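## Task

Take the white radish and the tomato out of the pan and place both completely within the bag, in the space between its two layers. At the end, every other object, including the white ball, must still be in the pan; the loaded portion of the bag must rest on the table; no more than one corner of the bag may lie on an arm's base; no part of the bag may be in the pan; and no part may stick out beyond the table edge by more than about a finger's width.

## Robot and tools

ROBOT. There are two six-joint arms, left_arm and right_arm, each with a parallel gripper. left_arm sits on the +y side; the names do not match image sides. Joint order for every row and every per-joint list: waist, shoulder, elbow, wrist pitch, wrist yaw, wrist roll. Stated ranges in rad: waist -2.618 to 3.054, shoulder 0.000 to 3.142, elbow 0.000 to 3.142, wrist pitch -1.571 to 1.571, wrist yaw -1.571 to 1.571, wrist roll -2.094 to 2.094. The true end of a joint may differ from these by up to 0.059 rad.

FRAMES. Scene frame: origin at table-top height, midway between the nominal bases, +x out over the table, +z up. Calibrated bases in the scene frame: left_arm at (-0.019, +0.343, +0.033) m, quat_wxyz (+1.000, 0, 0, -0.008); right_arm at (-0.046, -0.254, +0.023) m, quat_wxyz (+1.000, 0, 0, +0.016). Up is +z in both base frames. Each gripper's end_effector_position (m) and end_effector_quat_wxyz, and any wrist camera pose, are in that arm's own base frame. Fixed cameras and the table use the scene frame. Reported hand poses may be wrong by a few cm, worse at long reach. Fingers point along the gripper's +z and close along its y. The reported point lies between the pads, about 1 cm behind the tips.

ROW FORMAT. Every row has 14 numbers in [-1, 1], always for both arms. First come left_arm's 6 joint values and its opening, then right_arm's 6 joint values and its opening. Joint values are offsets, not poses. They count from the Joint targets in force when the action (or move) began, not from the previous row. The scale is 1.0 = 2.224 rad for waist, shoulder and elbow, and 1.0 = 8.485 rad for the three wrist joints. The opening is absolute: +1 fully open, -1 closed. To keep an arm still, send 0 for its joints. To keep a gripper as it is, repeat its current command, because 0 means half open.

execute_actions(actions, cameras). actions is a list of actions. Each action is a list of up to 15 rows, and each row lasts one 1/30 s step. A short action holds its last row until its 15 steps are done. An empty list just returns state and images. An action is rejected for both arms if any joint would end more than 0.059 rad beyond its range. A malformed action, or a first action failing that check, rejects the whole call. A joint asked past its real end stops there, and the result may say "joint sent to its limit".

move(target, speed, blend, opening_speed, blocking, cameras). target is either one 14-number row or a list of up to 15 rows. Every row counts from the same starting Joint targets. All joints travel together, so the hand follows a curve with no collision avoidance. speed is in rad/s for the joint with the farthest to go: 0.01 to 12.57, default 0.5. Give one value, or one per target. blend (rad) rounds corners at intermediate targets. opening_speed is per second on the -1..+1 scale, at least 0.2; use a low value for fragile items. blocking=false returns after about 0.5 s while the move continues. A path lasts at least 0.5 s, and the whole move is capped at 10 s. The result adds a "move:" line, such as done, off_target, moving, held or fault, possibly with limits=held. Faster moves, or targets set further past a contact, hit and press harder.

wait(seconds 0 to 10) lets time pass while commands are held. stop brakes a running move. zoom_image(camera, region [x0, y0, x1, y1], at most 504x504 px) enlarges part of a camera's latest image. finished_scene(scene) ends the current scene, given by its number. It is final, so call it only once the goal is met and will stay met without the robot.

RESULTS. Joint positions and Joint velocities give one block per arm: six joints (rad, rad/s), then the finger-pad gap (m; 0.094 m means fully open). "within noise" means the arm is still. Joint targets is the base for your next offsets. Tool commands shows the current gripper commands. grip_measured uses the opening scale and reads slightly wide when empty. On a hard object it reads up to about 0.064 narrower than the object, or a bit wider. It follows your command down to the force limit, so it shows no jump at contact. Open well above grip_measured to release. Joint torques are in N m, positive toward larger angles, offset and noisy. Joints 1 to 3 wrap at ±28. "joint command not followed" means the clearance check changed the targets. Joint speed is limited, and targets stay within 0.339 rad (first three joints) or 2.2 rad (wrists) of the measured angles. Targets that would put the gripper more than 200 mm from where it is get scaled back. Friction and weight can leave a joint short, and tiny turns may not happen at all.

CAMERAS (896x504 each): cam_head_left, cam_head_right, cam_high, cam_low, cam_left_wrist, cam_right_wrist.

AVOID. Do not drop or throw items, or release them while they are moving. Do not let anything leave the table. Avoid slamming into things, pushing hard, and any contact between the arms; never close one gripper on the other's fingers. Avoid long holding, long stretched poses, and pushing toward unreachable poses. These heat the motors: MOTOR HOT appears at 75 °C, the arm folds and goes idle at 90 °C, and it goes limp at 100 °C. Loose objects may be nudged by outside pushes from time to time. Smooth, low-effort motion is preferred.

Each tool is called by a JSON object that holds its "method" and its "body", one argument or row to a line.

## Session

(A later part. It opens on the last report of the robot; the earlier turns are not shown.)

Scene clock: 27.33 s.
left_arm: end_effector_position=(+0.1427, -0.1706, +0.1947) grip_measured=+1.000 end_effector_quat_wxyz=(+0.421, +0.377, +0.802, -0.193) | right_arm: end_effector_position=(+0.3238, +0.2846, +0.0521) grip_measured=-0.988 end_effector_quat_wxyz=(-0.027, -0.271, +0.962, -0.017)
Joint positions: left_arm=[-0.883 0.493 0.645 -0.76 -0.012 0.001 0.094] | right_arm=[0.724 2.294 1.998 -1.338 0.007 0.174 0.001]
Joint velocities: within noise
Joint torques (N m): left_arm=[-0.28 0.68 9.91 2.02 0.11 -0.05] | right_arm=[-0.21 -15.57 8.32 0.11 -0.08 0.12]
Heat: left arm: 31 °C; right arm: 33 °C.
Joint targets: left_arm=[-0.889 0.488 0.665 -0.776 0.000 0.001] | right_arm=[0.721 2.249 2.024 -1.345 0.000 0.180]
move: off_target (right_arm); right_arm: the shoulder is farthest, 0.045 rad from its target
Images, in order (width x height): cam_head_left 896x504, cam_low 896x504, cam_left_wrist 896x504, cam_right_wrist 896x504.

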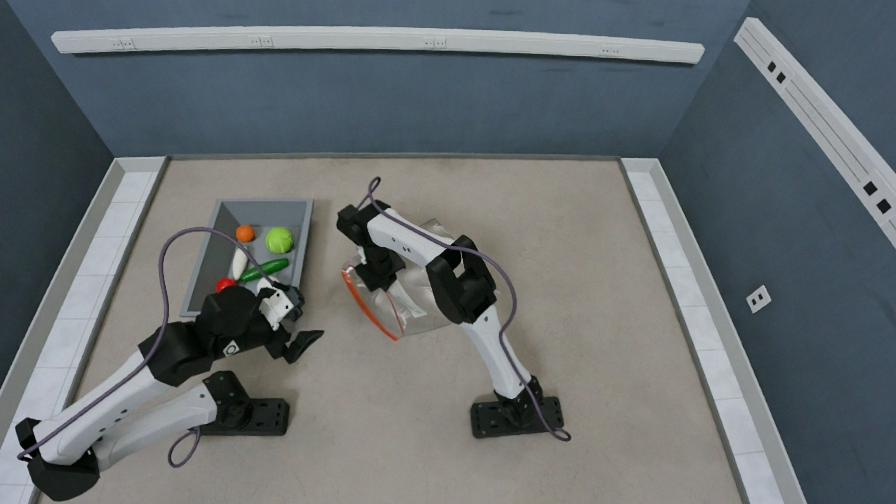

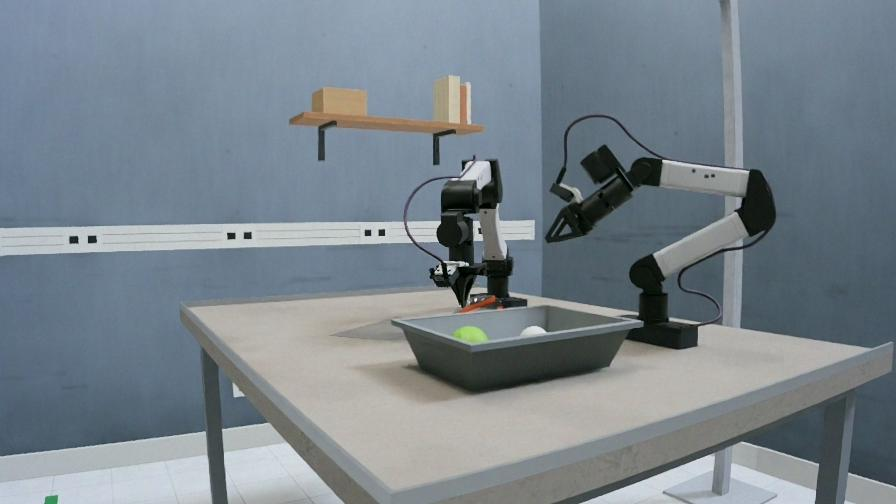

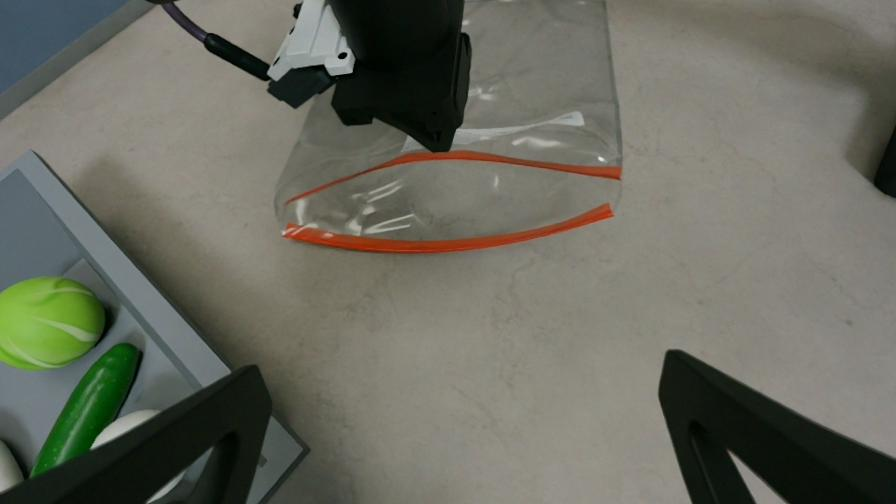

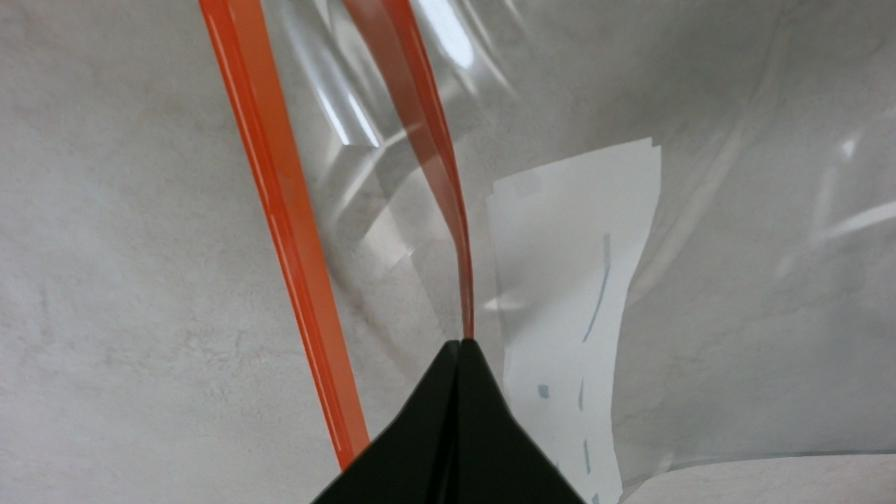

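{"method": "move", "body": {
  "target": [0.5108,0.5343,0.3413,-0.064,0,0,0.5,0,0,0,0,0,0,-1],
  "speed": 1.2,
  "cameras": ["cam_left_wrist","cam_head_left","cam_high"]
}}

{"method": "zoom_image", "body": {
  "camera": "cam_high",
  "region": [290, 240, 550, 420]
}}

Scene clock: 30.30 s.
left_arm: end_effector_position=(+0.2884, +0.0738, +0.1234) grip_measured=+0.502 end_effector_quat_wxyz=(-0.002, -0.123, +0.992, +0.002) | right_arm: end_effector_position=(+0.3236, +0.2844, +0.0521) grip_measured=-0.988 end_effector_quat_wxyz=(-0.027, -0.271, +0.962, -0.017)
Joint positions: left_arm=[0.248 1.671 1.403 -1.306 -0.005 0.001 0.071] | right_arm=[0.724 2.294 1.998 -1.339 0.007 0.174 0.001]
Joint velocities: within noise
Joint torques (N m): left_arm=[0.1 -6.56 8.99 0.27 0.05 -0.05] | right_arm=[-0.18 -15.57 8.34 0.09 -0.08 0.12]
Heat: left arm: 31 °C; right arm: 36 °C.
Joint targets: left_arm=[0.247 1.677 1.424 -1.319 0.000 0.001] | right_arm=[0.721 2.249 2.024 -1.346 0.000 0.180]
move: off_target (right_arm); right_arm: the shoulder is farthest, 0.045 rad from its target
Images, in order (width x height): cam_head_left 896x504, cam_high 896x504, cam_left_wrist 896x504.

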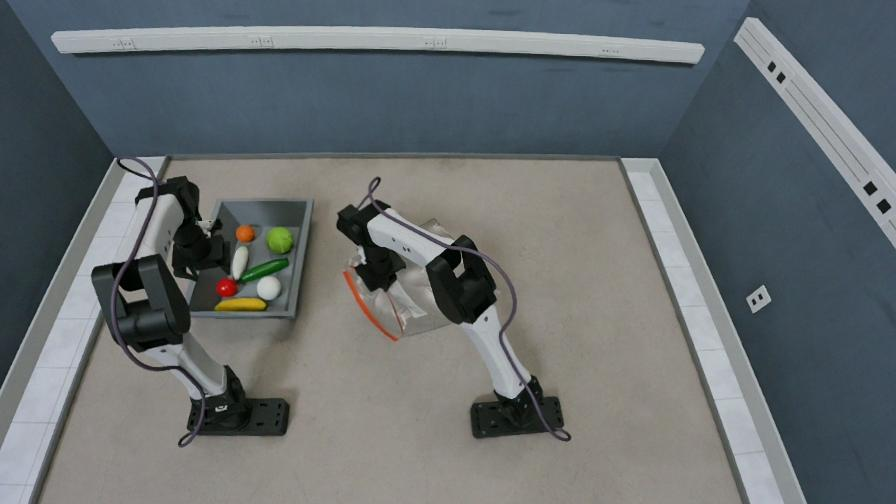

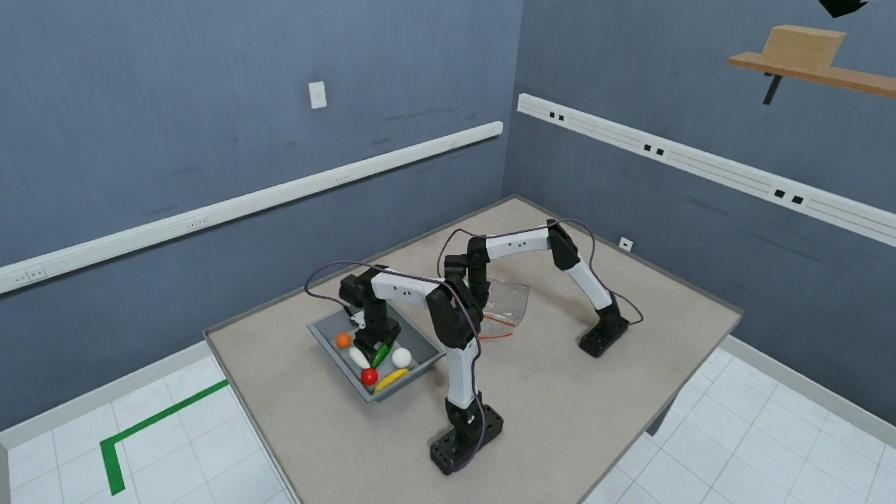

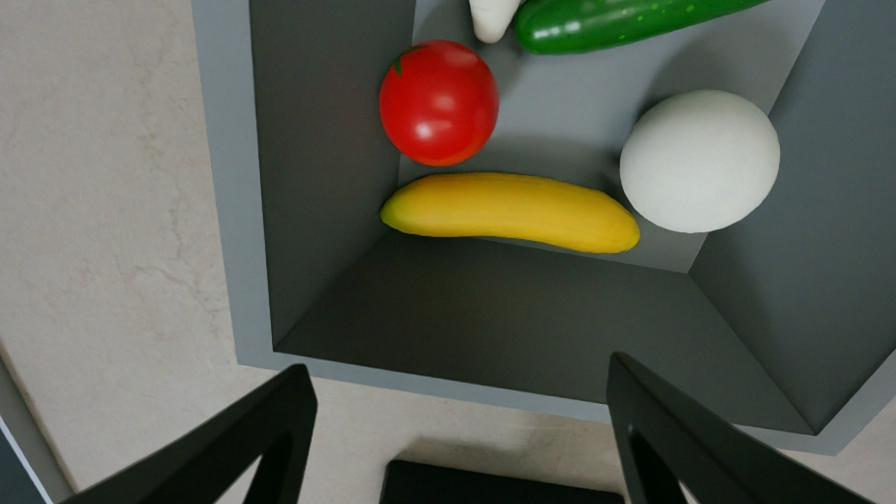

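Scaled by 1.938 from the camera's 896x504 image, which has a finer 1280x720 frame.

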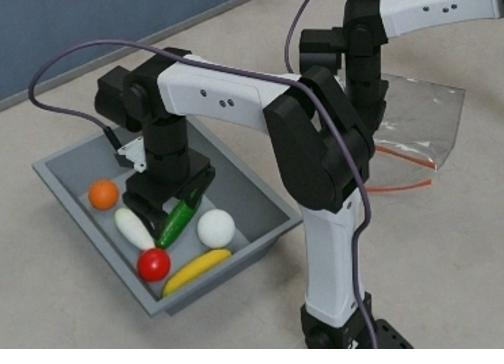

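{"method": "move", "body": {
  "target": [0.0119,0.052,-0.0715,0.0325,0,0,0.4,0,0,0,0,0,0,-1],
  "speed": 0.5,
  "cameras": ["cam_left_wrist"]
}}

Scene clock: 32.27 s.
left_arm: end_effector_position=(+0.3092, +0.0854, +0.0591) grip_measured=+0.402 end_effector_quat_wxyz=(+0.004, -0.133, +0.991, +0.003) | right_arm: end_effector_position=(+0.3236, +0.2844, +0.0521) grip_measured=-0.988 end_effector_quat_wxyz=(-0.027, -0.271, +0.962, -0.017)
Joint positions: left_arm=[0.267 1.781 1.273 -1.053 -0.005 0.001 0.066] | right_arm=[0.724 2.294 1.998 -1.339 0.007 0.174 0.001]
Joint velocities: within noise
Joint torques (N m): left_arm=[0.7 -6.94 5.94 0.53 0.05 -0.04] | right_arm=[-0.18 -15.54 8.34 0.1 -0.08 0.12]
Heat: left arm: 31 °C; right arm: 38 °C.
Joint targets: left_arm=[0.273 1.793 1.265 -1.043 0.000 0.001] | right_arm=[0.721 2.249 2.024 -1.346 0.000 0.180]
move: off_target (right_arm); right_arm: the shoulder is farthest, 0.045 rad from its target
Images, in order (width x height): cam_left_wrist 896x504.

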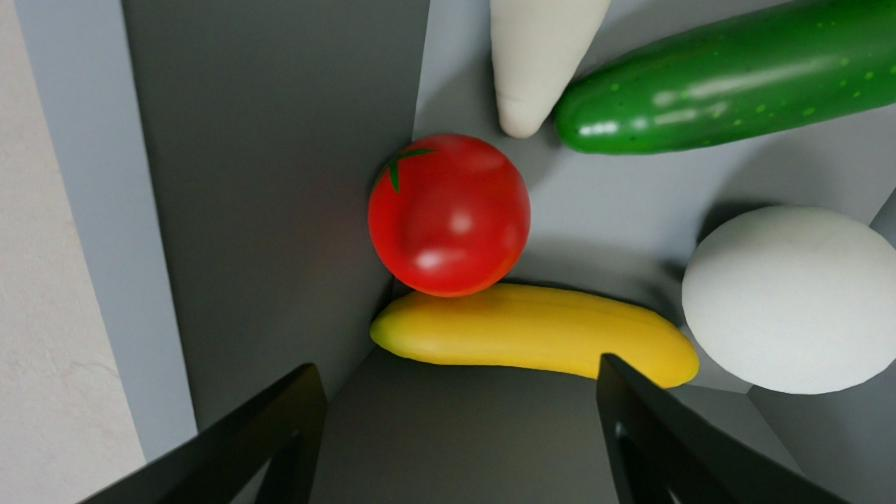

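{"method": "move", "body": {
  "target": [0.001,0.0285,-0.0515,0.021,0,0,0.4,0,0,0,0,0,0,-1],
  "speed": 0.2,
  "cameras": ["cam_left_wrist"]
}}

Scene clock: 34.27 s.
left_arm: end_effector_position=(+0.3108, +0.0858, +0.0148) grip_measured=+0.402 end_effector_quat_wxyz=(+0.007, -0.133, +0.991, +0.003) | right_arm: end_effector_position=(+0.3236, +0.2844, +0.0521) grip_measured=-0.988 end_effector_quat_wxyz=(-0.027, -0.271, +0.962, -0.017)
Joint positions: left_arm=[0.267 1.84 1.16 -0.875 -0.005 0.001 0.066] | right_arm=[0.724 2.294 1.998 -1.339 0.007 0.174 0.001]
Joint velocities: within noise
Joint torques (N m): left_arm=[0.85 -6.8 5.42 0.55 0.04 -0.05] | right_arm=[-0.2 -15.54 8.35 0.1 -0.08 0.12]
Heat: left arm: 30 °C; right arm: 39 °C.
Joint targets: left_arm=[0.276 1.856 1.151 -0.865 0.000 0.001] | right_arm=[0.721 2.249 2.024 -1.346 0.000 0.180]
move: off_target (right_arm); right_arm: the shoulder is farthest, 0.045 rad from its target
Images, in order (width x height): cam_left_wrist 896x504.

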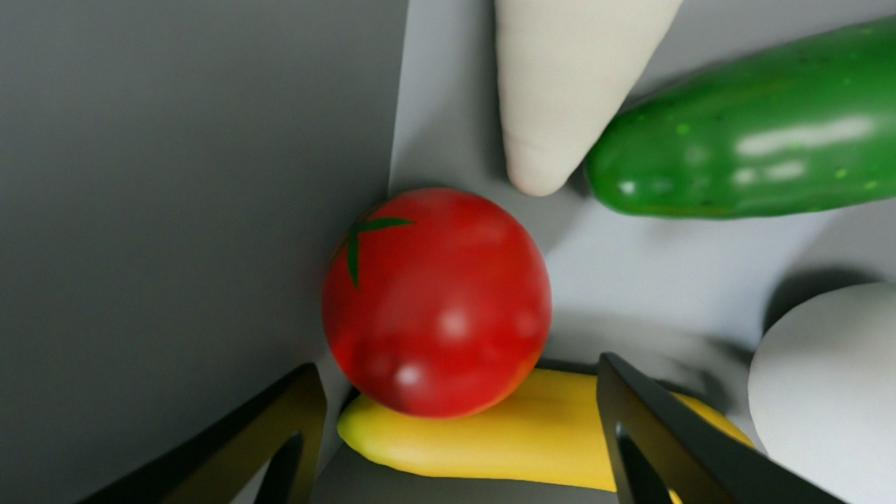

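{"method": "move", "body": {
  "target": [0,0.0202,0.0153,0.0013,0,0,0.4,0,0,0,0,0,0,-1],
  "speed": 0.15,
  "cameras": ["cam_left_wrist"]
}}

Scene clock: 35.53 s.
left_arm: end_effector_position=(+0.3098, +0.0855, +0.0026) grip_measured=+0.402 end_effector_quat_wxyz=(-0.008, -0.133, +0.991, +0.001) | right_arm: end_effector_position=(+0.3236, +0.2844, +0.0521) grip_measured=-0.988 end_effector_quat_wxyz=(-0.027, -0.271, +0.962, -0.017)
Joint positions: left_arm=[0.267 1.883 1.164 -0.867 -0.005 0.001 0.066] | right_arm=[0.724 2.294 1.998 -1.339 0.007 0.174 0.001]
Joint velocities: within noise
Joint torques (N m): left_arm=[0.91 -6.87 8.13 0.51 0.05 -0.04] | right_arm=[-0.21 -15.56 8.35 0.1 -0.08 0.12]
Heat: left arm: 30 °C; right arm: 40 °C.
Joint targets: left_arm=[0.276 1.901 1.184 -0.854 0.000 0.001] | right_arm=[0.721 2.249 2.024 -1.346 0.000 0.180]
move: off_target (right_arm); right_arm: the shoulder is farthest, 0.045 rad from its target
Images, in order (width x height): cam_left_wrist 896x504.

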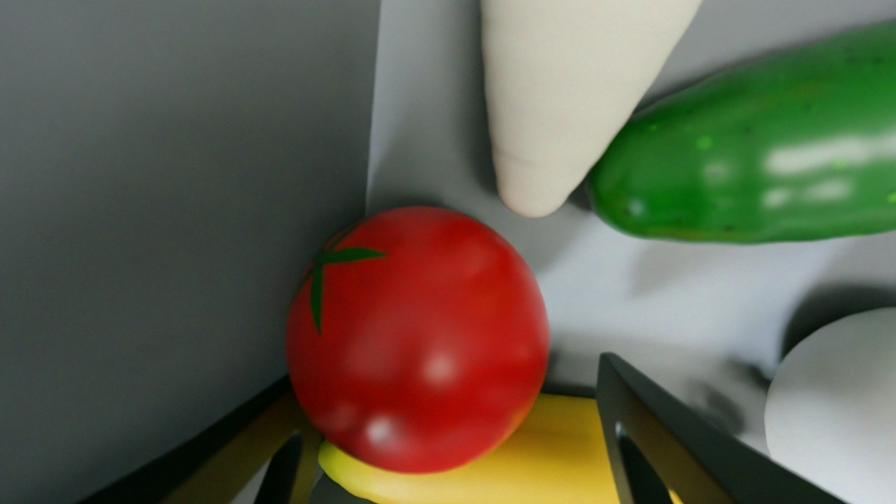

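{"method": "move", "body": {
  "target": [
    [0,0,0,0,0,0,0.1,0,0,0,0,0,0,-1]
  ],
  "opening_speed": 0.2,
  "cameras": ["cam_left_wrist"]
}}

Scene clock: 37.53 s.
left_arm: end_effector_position=(+0.3109, +0.0858, +0.0028) grip_measured=+0.102 end_effector_quat_wxyz=(-0.006, -0.133, +0.991, +0.002) | right_arm: end_effector_position=(+0.3236, +0.2844, +0.0521) grip_measured=-0.988 end_effector_quat_wxyz=(-0.027, -0.271, +0.962, -0.017)
Joint positions: left_arm=[0.267 1.883 1.165 -0.864 -0.005 0.001 0.052] | right_arm=[0.724 2.294 1.998 -1.339 0.007 0.174 0.001]
Joint velocities: within noise
Joint torques (N m): left_arm=[0.92 -6.94 8.09 0.5 0.06 -0.03] | right_arm=[-0.23 -15.57 8.32 0.1 -0.09 0.12]
Heat: left arm: 30 °C; right arm: 42 °C.
Joint targets: left_arm=[0.276 1.901 1.185 -0.854 0.000 0.001] | right_arm=[0.721 2.249 2.024 -1.346 0.000 0.180]
move: off_target (right_arm); right_arm: the shoulder is farthest, 0.045 rad from its target
Images, in order (width x height): cam_left_wrist 896x504.

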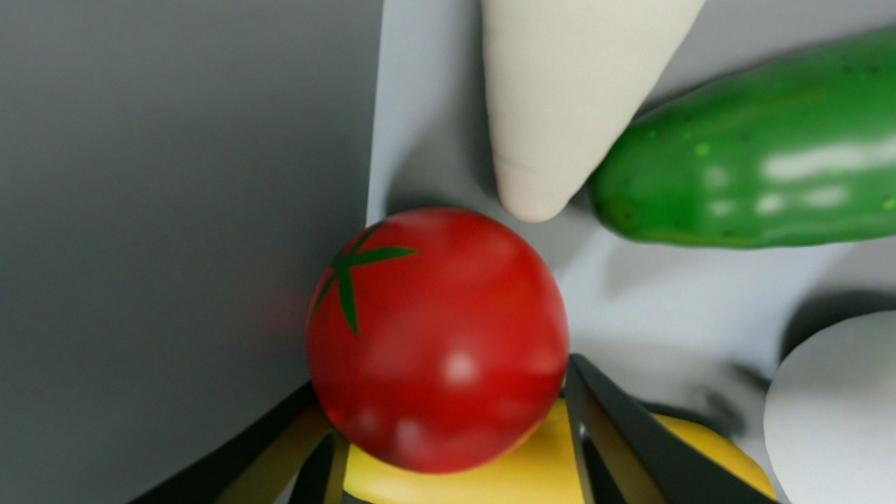

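Close a bit more and lift.

{"method": "move", "body": {
  "target": [
    [0,0,0,0,0,0,-0.1,0,0,0,0,0,0,-1],
    [0,-0.04,0.135,-0.044,0,0,-0.1,0,0,0,0,0,0,-1]
  ],
  "opening_speed": 0.2,
  "speed": 0.25,
  "cameras": ["cam_left_wrist"]
}}

Scene clock: 41.07 s.
left_arm: end_effector_position=(+0.3237, +0.0893, +0.0896) grip_measured=-0.095 end_effector_quat_wxyz=(-0.008, -0.133, +0.991, +0.001) | right_arm: end_effector_position=(+0.3236, +0.2844, +0.0521) grip_measured=-0.988 end_effector_quat_wxyz=(-0.027, -0.271, +0.962, -0.017)
Joint positions: left_arm=[0.267 1.836 1.466 -1.215 -0.005 0.001 0.043] | right_arm=[0.724 2.294 1.998 -1.339 0.007 0.174 0.001]
Joint velocities: within noise
Joint torques (N m): left_arm=[0.87 -10.33 8.7 0.22 0.06 -0.04] | right_arm=[-0.21 -15.56 8.35 0.09 -0.08 0.11]
Heat: left arm: 30 °C; right arm: 44 °C.
Joint targets: left_arm=[0.276 1.812 1.485 -1.227 0.000 0.001] | right_arm=[0.721 2.249 2.024 -1.346 0.000 0.180]
move: off_target (right_arm); right_arm: the shoulder is farthest, 0.045 rad from its target
Images, in order (width x height): cam_left_wrist 896x504.

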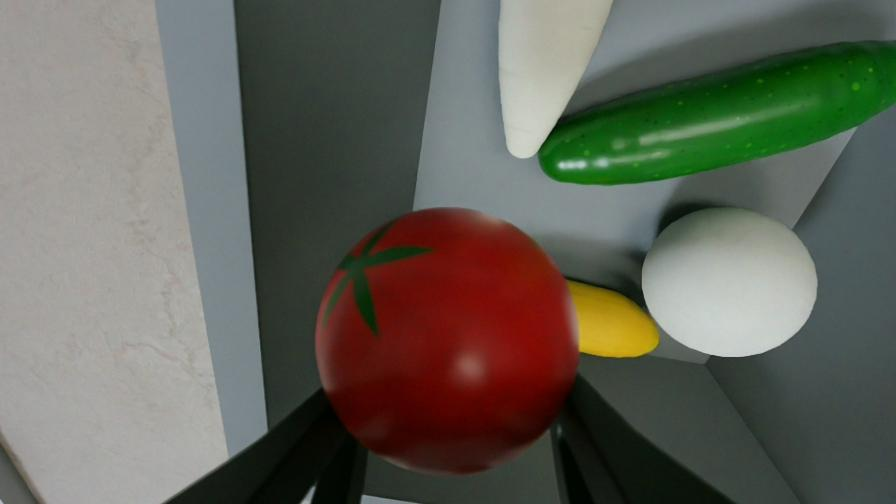

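{"method": "move", "body": {
  "target": [
    [0,-0.4101,-0.1731,0.0268,0,0,-0.1,-0.0148,-0.004,0.0151,-0.005,0,-0.0039,-1],
    [-0.4015,-0.2246,-0.6421,0.2514,0.0334,0,-0.1,-0.0148,-0.004,0.0151,-0.005,0,-0.0039,-1]
  ],
  "speed": 0.9,
  "blend": 0.15,
  "cameras": ["cam_left_wrist","cam_right_wrist","cam_head_left","cam_high","cam_low"]
}}

{"method": "zoom_image", "body": {
  "camera": "cam_head_left",
  "region": [230, 200, 480, 360]
}}

Scene clock: 48.13 s.
left_arm: end_effector_position=(+0.2301, -0.2166, +0.0756) grip_measured=-0.095 end_effector_quat_wxyz=(+0.512, +0.317, +0.749, -0.275) | right_arm: end_effector_position=(+0.3302, +0.2734, +0.0604) grip_measured=-0.988 end_effector_quat_wxyz=(-0.032, -0.267, +0.963, -0.018)
Joint positions: left_arm=[-0.611 1.304 0.064 0.898 0.267 0.001 0.043] | right_arm=[0.694 2.294 2.03 -1.381 0.007 0.154 0.001]
Joint velocities: within noise
Joint torques (N m): left_arm=[-0.28 -1.98 4.93 2.47 0.21 -0.04] | right_arm=[-0.51 -16.32 8.47 0.08 -0.08 -0.03]
Heat: left arm: 30 °C; right arm: 49 °C.
Joint targets: left_arm=[-0.617 1.313 0.057 0.906 0.283 0.001] | right_arm=[0.689 2.240 2.057 -1.388 0.000 0.147]
move: off_target (right_arm); right_arm: the shoulder is farthest, 0.053 rad from its target
Images, in order (width x height): cam_head_left 896x504, cam_high 896x504, cam_low 896x504, cam_left_wrist 896x504, cam_right_wrist 896x504.

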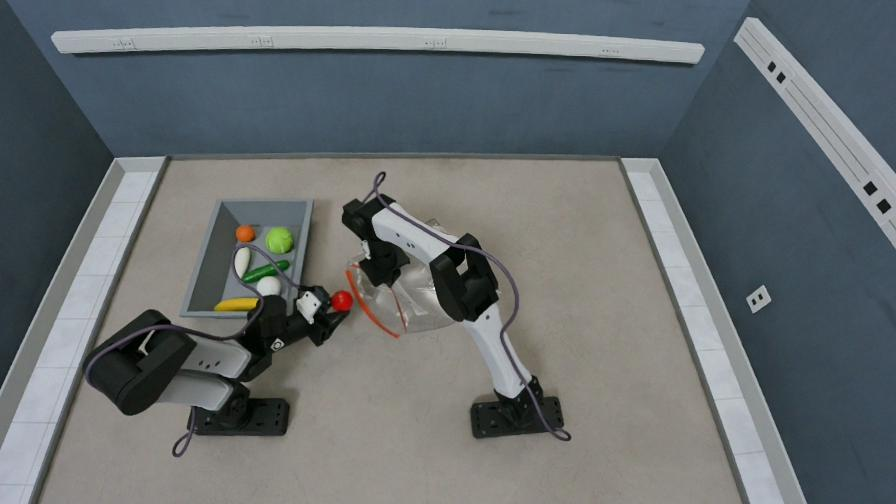

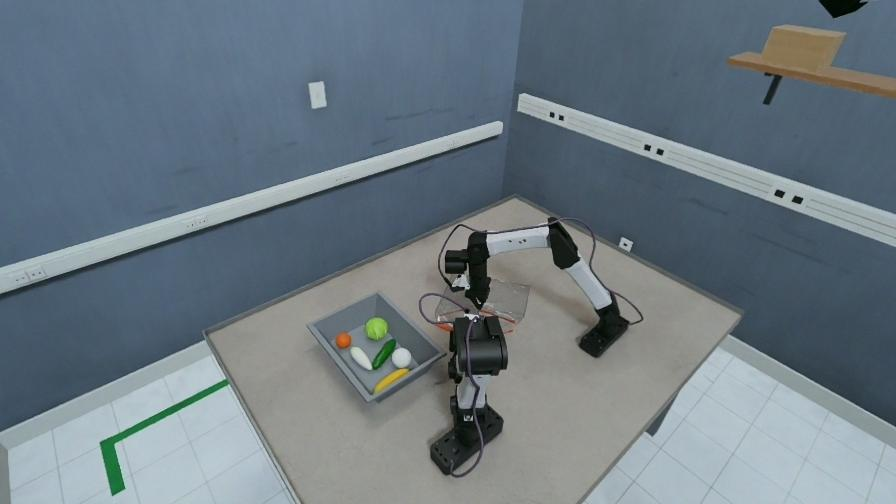

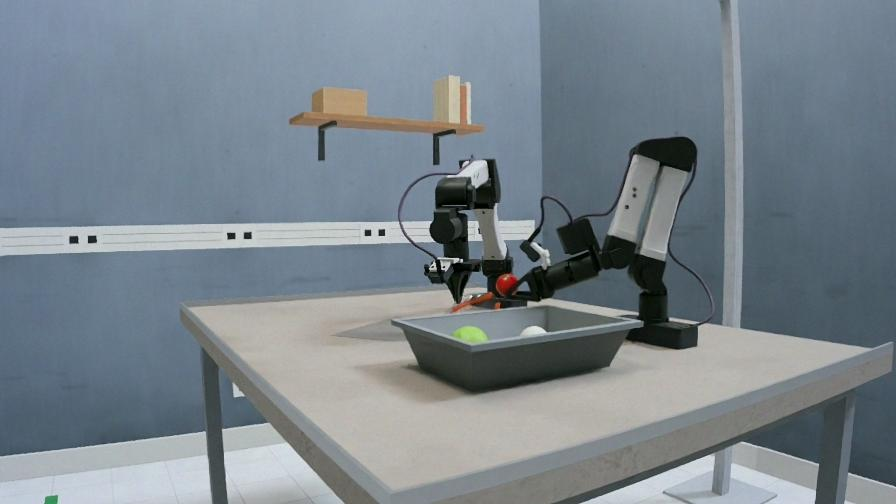

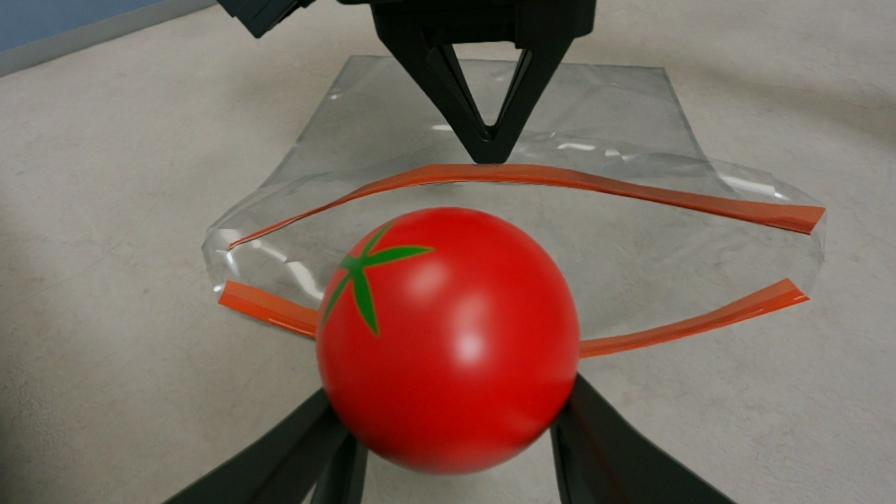

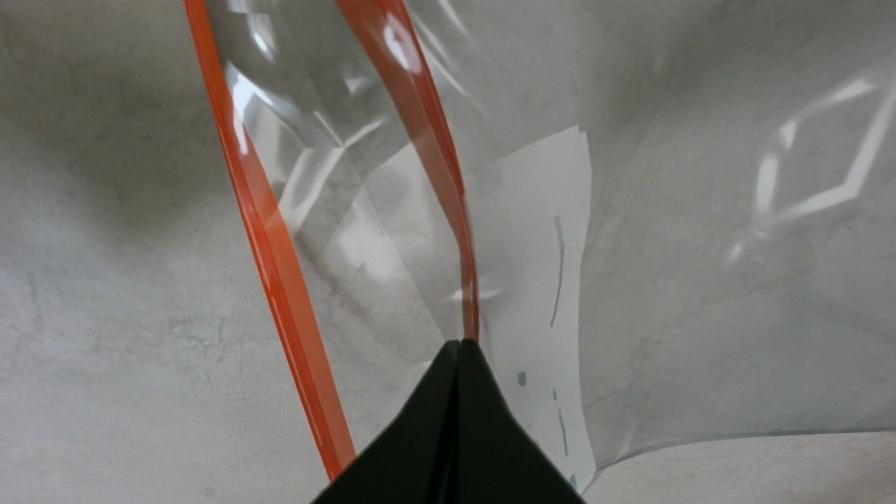

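Scaled by 2.016 from the camera's 896x504 image, which has a finer 1280x720 frame.

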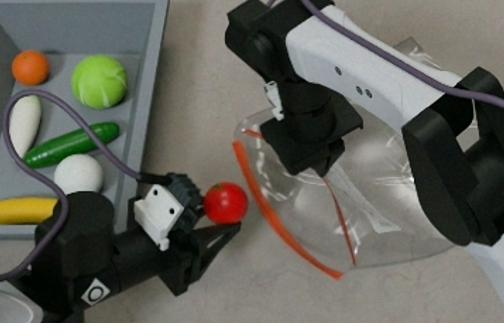

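{"method": "move", "body": {
  "target": [-0.0697,0.304,0.0944,0.0549,-0.0183,0,-0.1,0,0,0,0,0,0,-1],
  "speed": 0.4,
  "cameras": ["cam_left_wrist","cam_head_left"]
}}

{"method": "zoom_image", "body": {
  "camera": "cam_head_left",
  "region": [230, 200, 480, 360]
}}

Scene clock: 51.57 s.
left_arm: end_effector_position=(+0.2532, -0.2780, +0.0196) grip_measured=-0.095 end_effector_quat_wxyz=(+0.505, +0.345, +0.744, -0.267) | right_arm: end_effector_position=(+0.3302, +0.2734, +0.0604) grip_measured=-0.988 end_effector_quat_wxyz=(-0.032, -0.267, +0.963, -0.018)
Joint positions: left_arm=[-0.766 1.975 0.254 1.364 0.144 0.001 0.043] | right_arm=[0.694 2.294 2.03 -1.381 0.007 0.154 0.001]
Joint velocities: within noise
Joint torques (N m): left_arm=[-0.31 -5.03 3.88 2.48 -0.12 -0.04] | right_arm=[-0.51 -16.29 8.49 0.07 -0.08 -0.02]
Heat: left arm: 31 °C; right arm: 51 °C.
Joint targets: left_arm=[-0.773 1.989 0.266 1.372 0.128 0.001] | right_arm=[0.689 2.240 2.057 -1.388 0.000 0.147]
move: off_target (right_arm); right_arm: the shoulder is farthest, 0.054 rad from its target
Images, in order (width x height): cam_head_left 896x504, cam_left_wrist 896x504.

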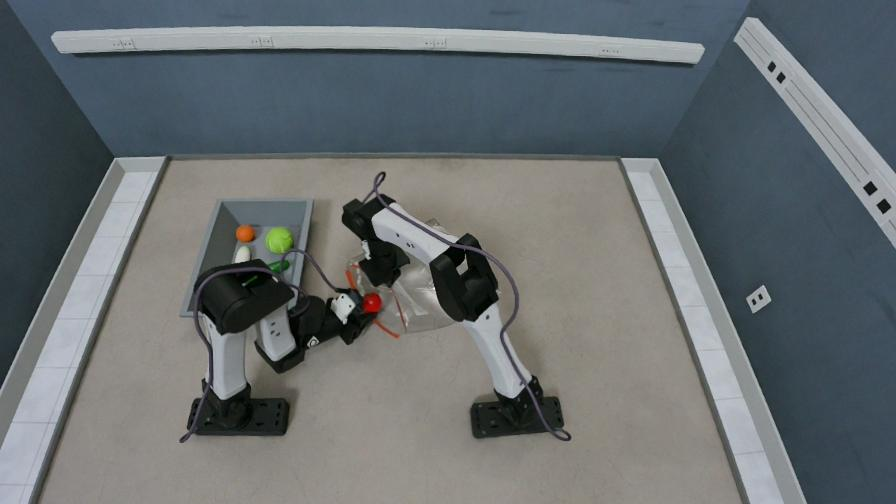

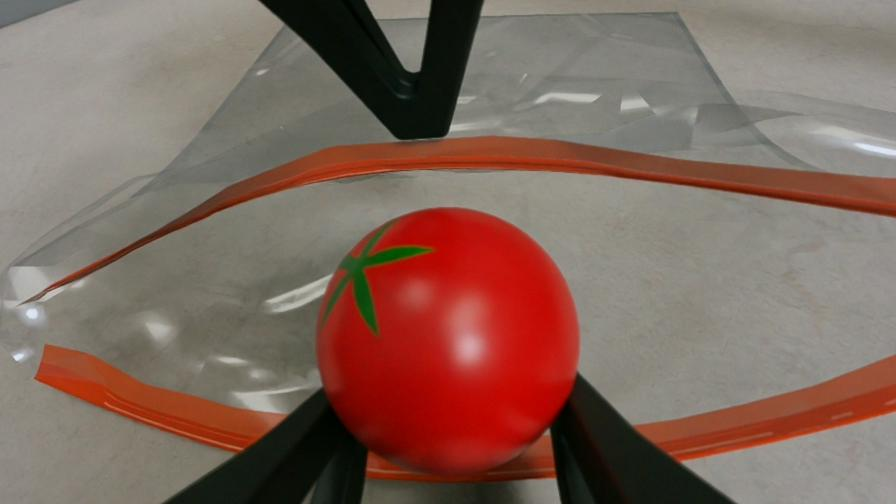

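Scaled by 2.016 from the camera's 896x504 image, which has a finer 1280x720 frame.

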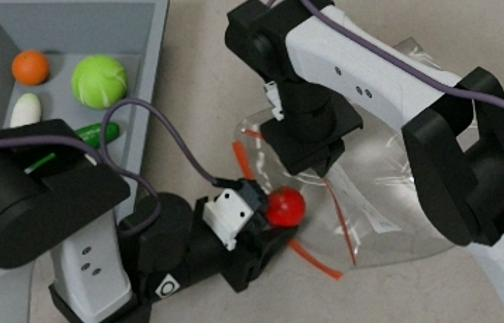

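{"method": "move", "body": {
  "target": [-0.0121,0.0789,0.1122,-0.0087,-0.0032,0,-0.1,0,0,0,0,0,0,-1],
  "speed": 0.2,
  "cameras": ["cam_left_wrist","cam_head_left","cam_right_wrist"]
}}

{"method": "zoom_image", "body": {
  "camera": "cam_head_left",
  "region": [230, 200, 480, 360]
}}

Scene clock: 61.10 s.
left_arm: end_effector_position=(+0.2911, -0.3234, +0.0006) grip_measured=-0.095 end_effector_quat_wxyz=(+0.508, +0.347, +0.743, -0.264) | right_arm: end_effector_position=(+0.3331, +0.2690, +0.0611) grip_measured=-0.988 end_effector_quat_wxyz=(-0.033, -0.262, +0.964, -0.019)
Joint positions: left_arm=[-0.792 2.151 0.501 1.298 0.116 0.001 0.043] | right_arm=[0.683 2.294 2.033 -1.386 0.008 0.151 0.001]
Joint velocities: within noise
Joint torques (N m): left_arm=[-0.36 -6.86 4.67 2.4 -0.11 -0.06] | right_arm=[0.61 -16.31 8.23 0.11 -0.09 0.01]
Heat: left arm: 32 °C; right arm: 56 °C.
Joint targets: left_arm=[-0.799 2.164 0.516 1.298 0.101 0.001] | right_arm=[0.689 2.240 2.057 -1.388 0.000 0.147]
move: off_target (right_arm); right_arm: the shoulder is farthest, 0.054 rad from its target
Images, in order (width x height): cam_head_left 896x504, cam_left_wrist 896x504, cam_right_wrist 896x504.

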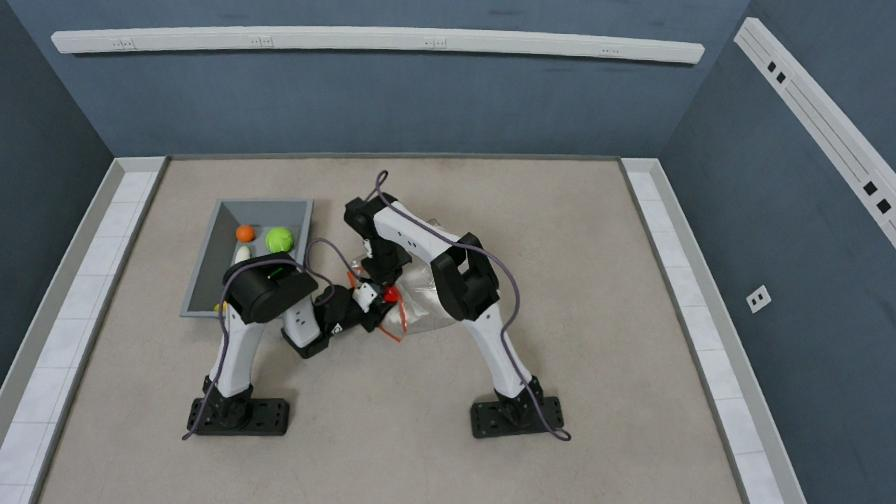

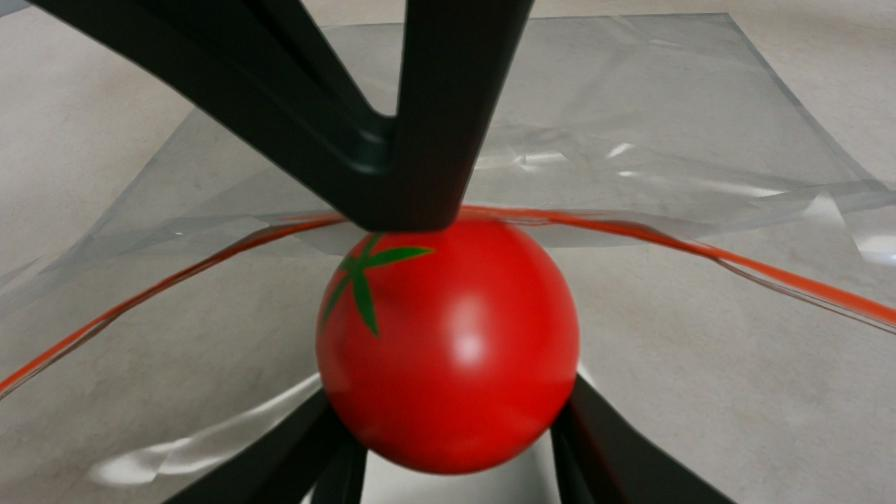

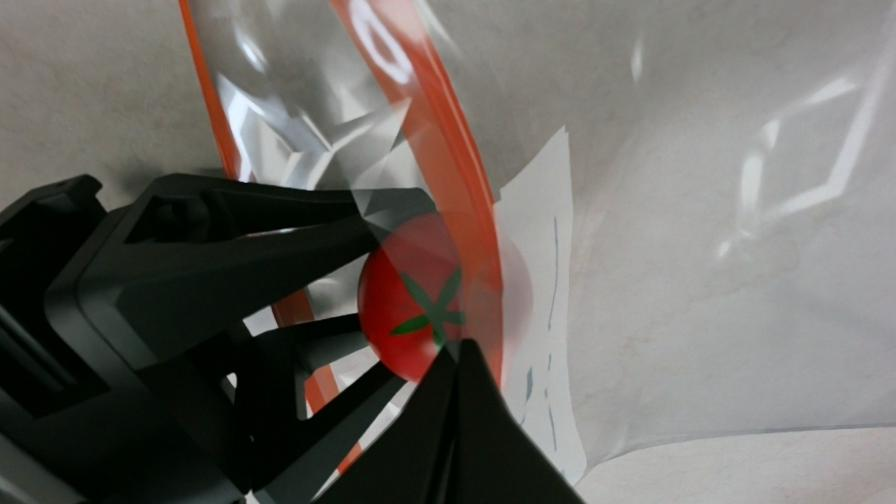

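Scaled by 2.016 from the camera's 896x504 image, which has a finer 1280x720 frame.

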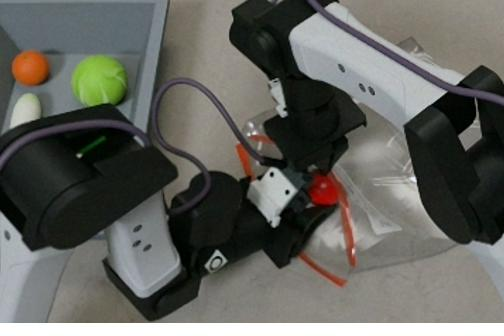

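{"method": "move", "body": {
  "target": [
    [0,0.0148,0.002,0.0034,0,0,-0.1,0,0,0,0,0,0,-1],
    [0,0.0148,0.002,0.0034,0,0,0.3,0,0,0,0,0,0,-1]
  ],
  "speed": 0.1,
  "opening_speed": 0.3,
  "cameras": ["cam_left_wrist","cam_right_wrist"]
}}

Scene clock: 64.00 s.
left_arm: end_effector_position=(+0.2919, -0.3241, -0.0037) grip_measured=+0.298 end_effector_quat_wxyz=(+0.510, +0.347, +0.742, -0.264) | right_arm: end_effector_position=(+0.3331, +0.2690, +0.0611) grip_measured=-0.988 end_effector_quat_wxyz=(-0.033, -0.262, +0.964, -0.019)
Joint positions: left_arm=[-0.792 2.18 0.507 1.322 0.116 0.001 0.061] | right_arm=[0.683 2.294 2.033 -1.386 0.008 0.151 0.001]
Joint velocities: within noise
Joint torques (N m): left_arm=[-0.34 -6.6 4.25 2.44 -0.11 -0.05] | right_arm=[0.61 -16.32 8.24 0.12 -0.09 0]
Heat: left arm: 33 °C; right arm: 58 °C.
Joint targets: left_arm=[-0.799 2.197 0.520 1.327 0.101 0.001] | right_arm=[0.689 2.240 2.057 -1.388 0.000 0.147]
move: off_target (right_arm); right_arm: the shoulder is farthest, 0.054 rad from its target
Images, in order (width x height): cam_left_wrist 896x504, cam_right_wrist 896x504.

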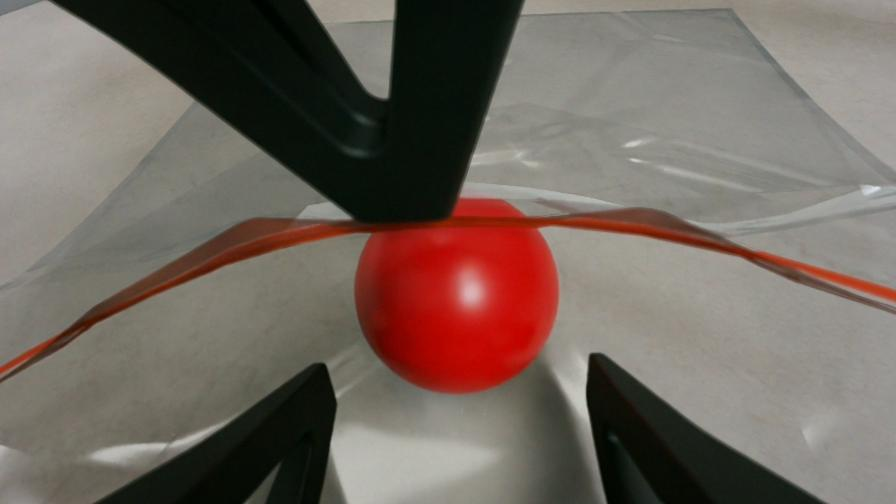

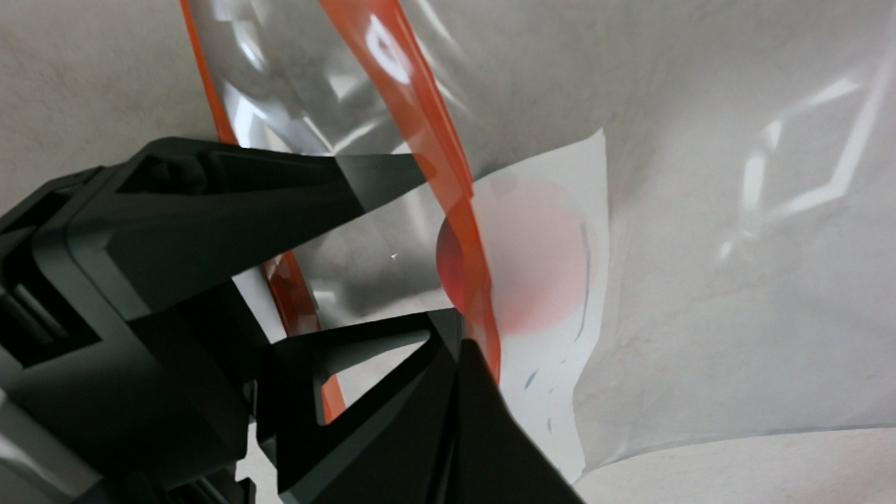

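{"method": "move", "body": {
  "target": [
    [0.005,-0.0335,-0.0475,0.0037,0.0013,0,0.3,0,0,0,0,0,0,-1],
    [0.005,-0.0335,-0.0475,0.0037,0.0013,0,-0.6,0,0,0,0,0,0,-1],
    [-0.0024,0.016,0.0228,-0.0018,-0.0006,0,-0.6,0,0,0,0,0,0,-1]
  ],
  "speed": 0.12,
  "opening_speed": 1,
  "cameras": ["cam_left_wrist","cam_right_wrist"]
}}

Scene clock: 68.57 s.
left_arm: end_effector_position=(+0.2996, -0.3347, -0.0035) grip_measured=-0.598 end_effector_quat_wxyz=(+0.518, +0.346, +0.735, -0.267) | right_arm: end_effector_position=(+0.3332, +0.2689, +0.0611) grip_measured=-0.988 end_effector_quat_wxyz=(-0.033, -0.263, +0.964, -0.019)
Joint positions: left_arm=[-0.798 2.215 0.557 1.329 0.112 0.001 0.019] | right_arm=[0.683 2.294 2.033 -1.386 0.009 0.15 0.001]
Joint velocities: within noise
Joint torques (N m): left_arm=[-0.32 -6.84 4.46 2.2 -0.13 -0.05] | right_arm=[0.61 -16.31 8.24 0.11 -0.1 0.02]
Heat: left arm: 33 °C; right arm: 60 °C.
Joint targets: left_arm=[-0.805 2.233 0.571 1.311 0.096 0.001] | right_arm=[0.689 2.240 2.057 -1.388 0.000 0.147]
move: off_target (right_arm); right_arm: the shoulder is farthest, 0.054 rad from its target
Images, in order (width x height): cam_left_wrist 896x504, cam_right_wrist 896x504.

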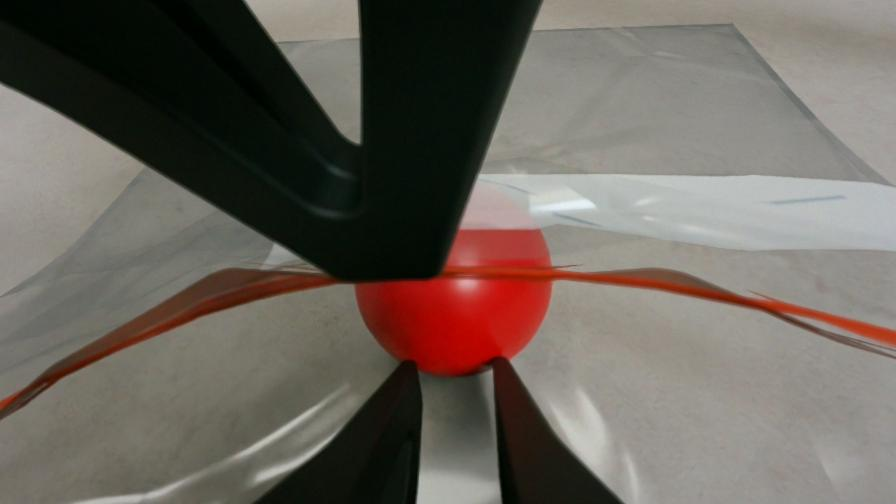

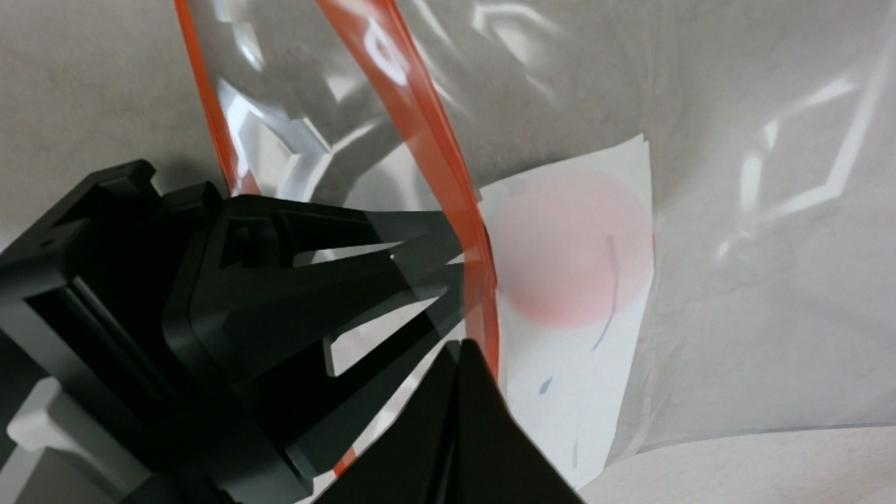

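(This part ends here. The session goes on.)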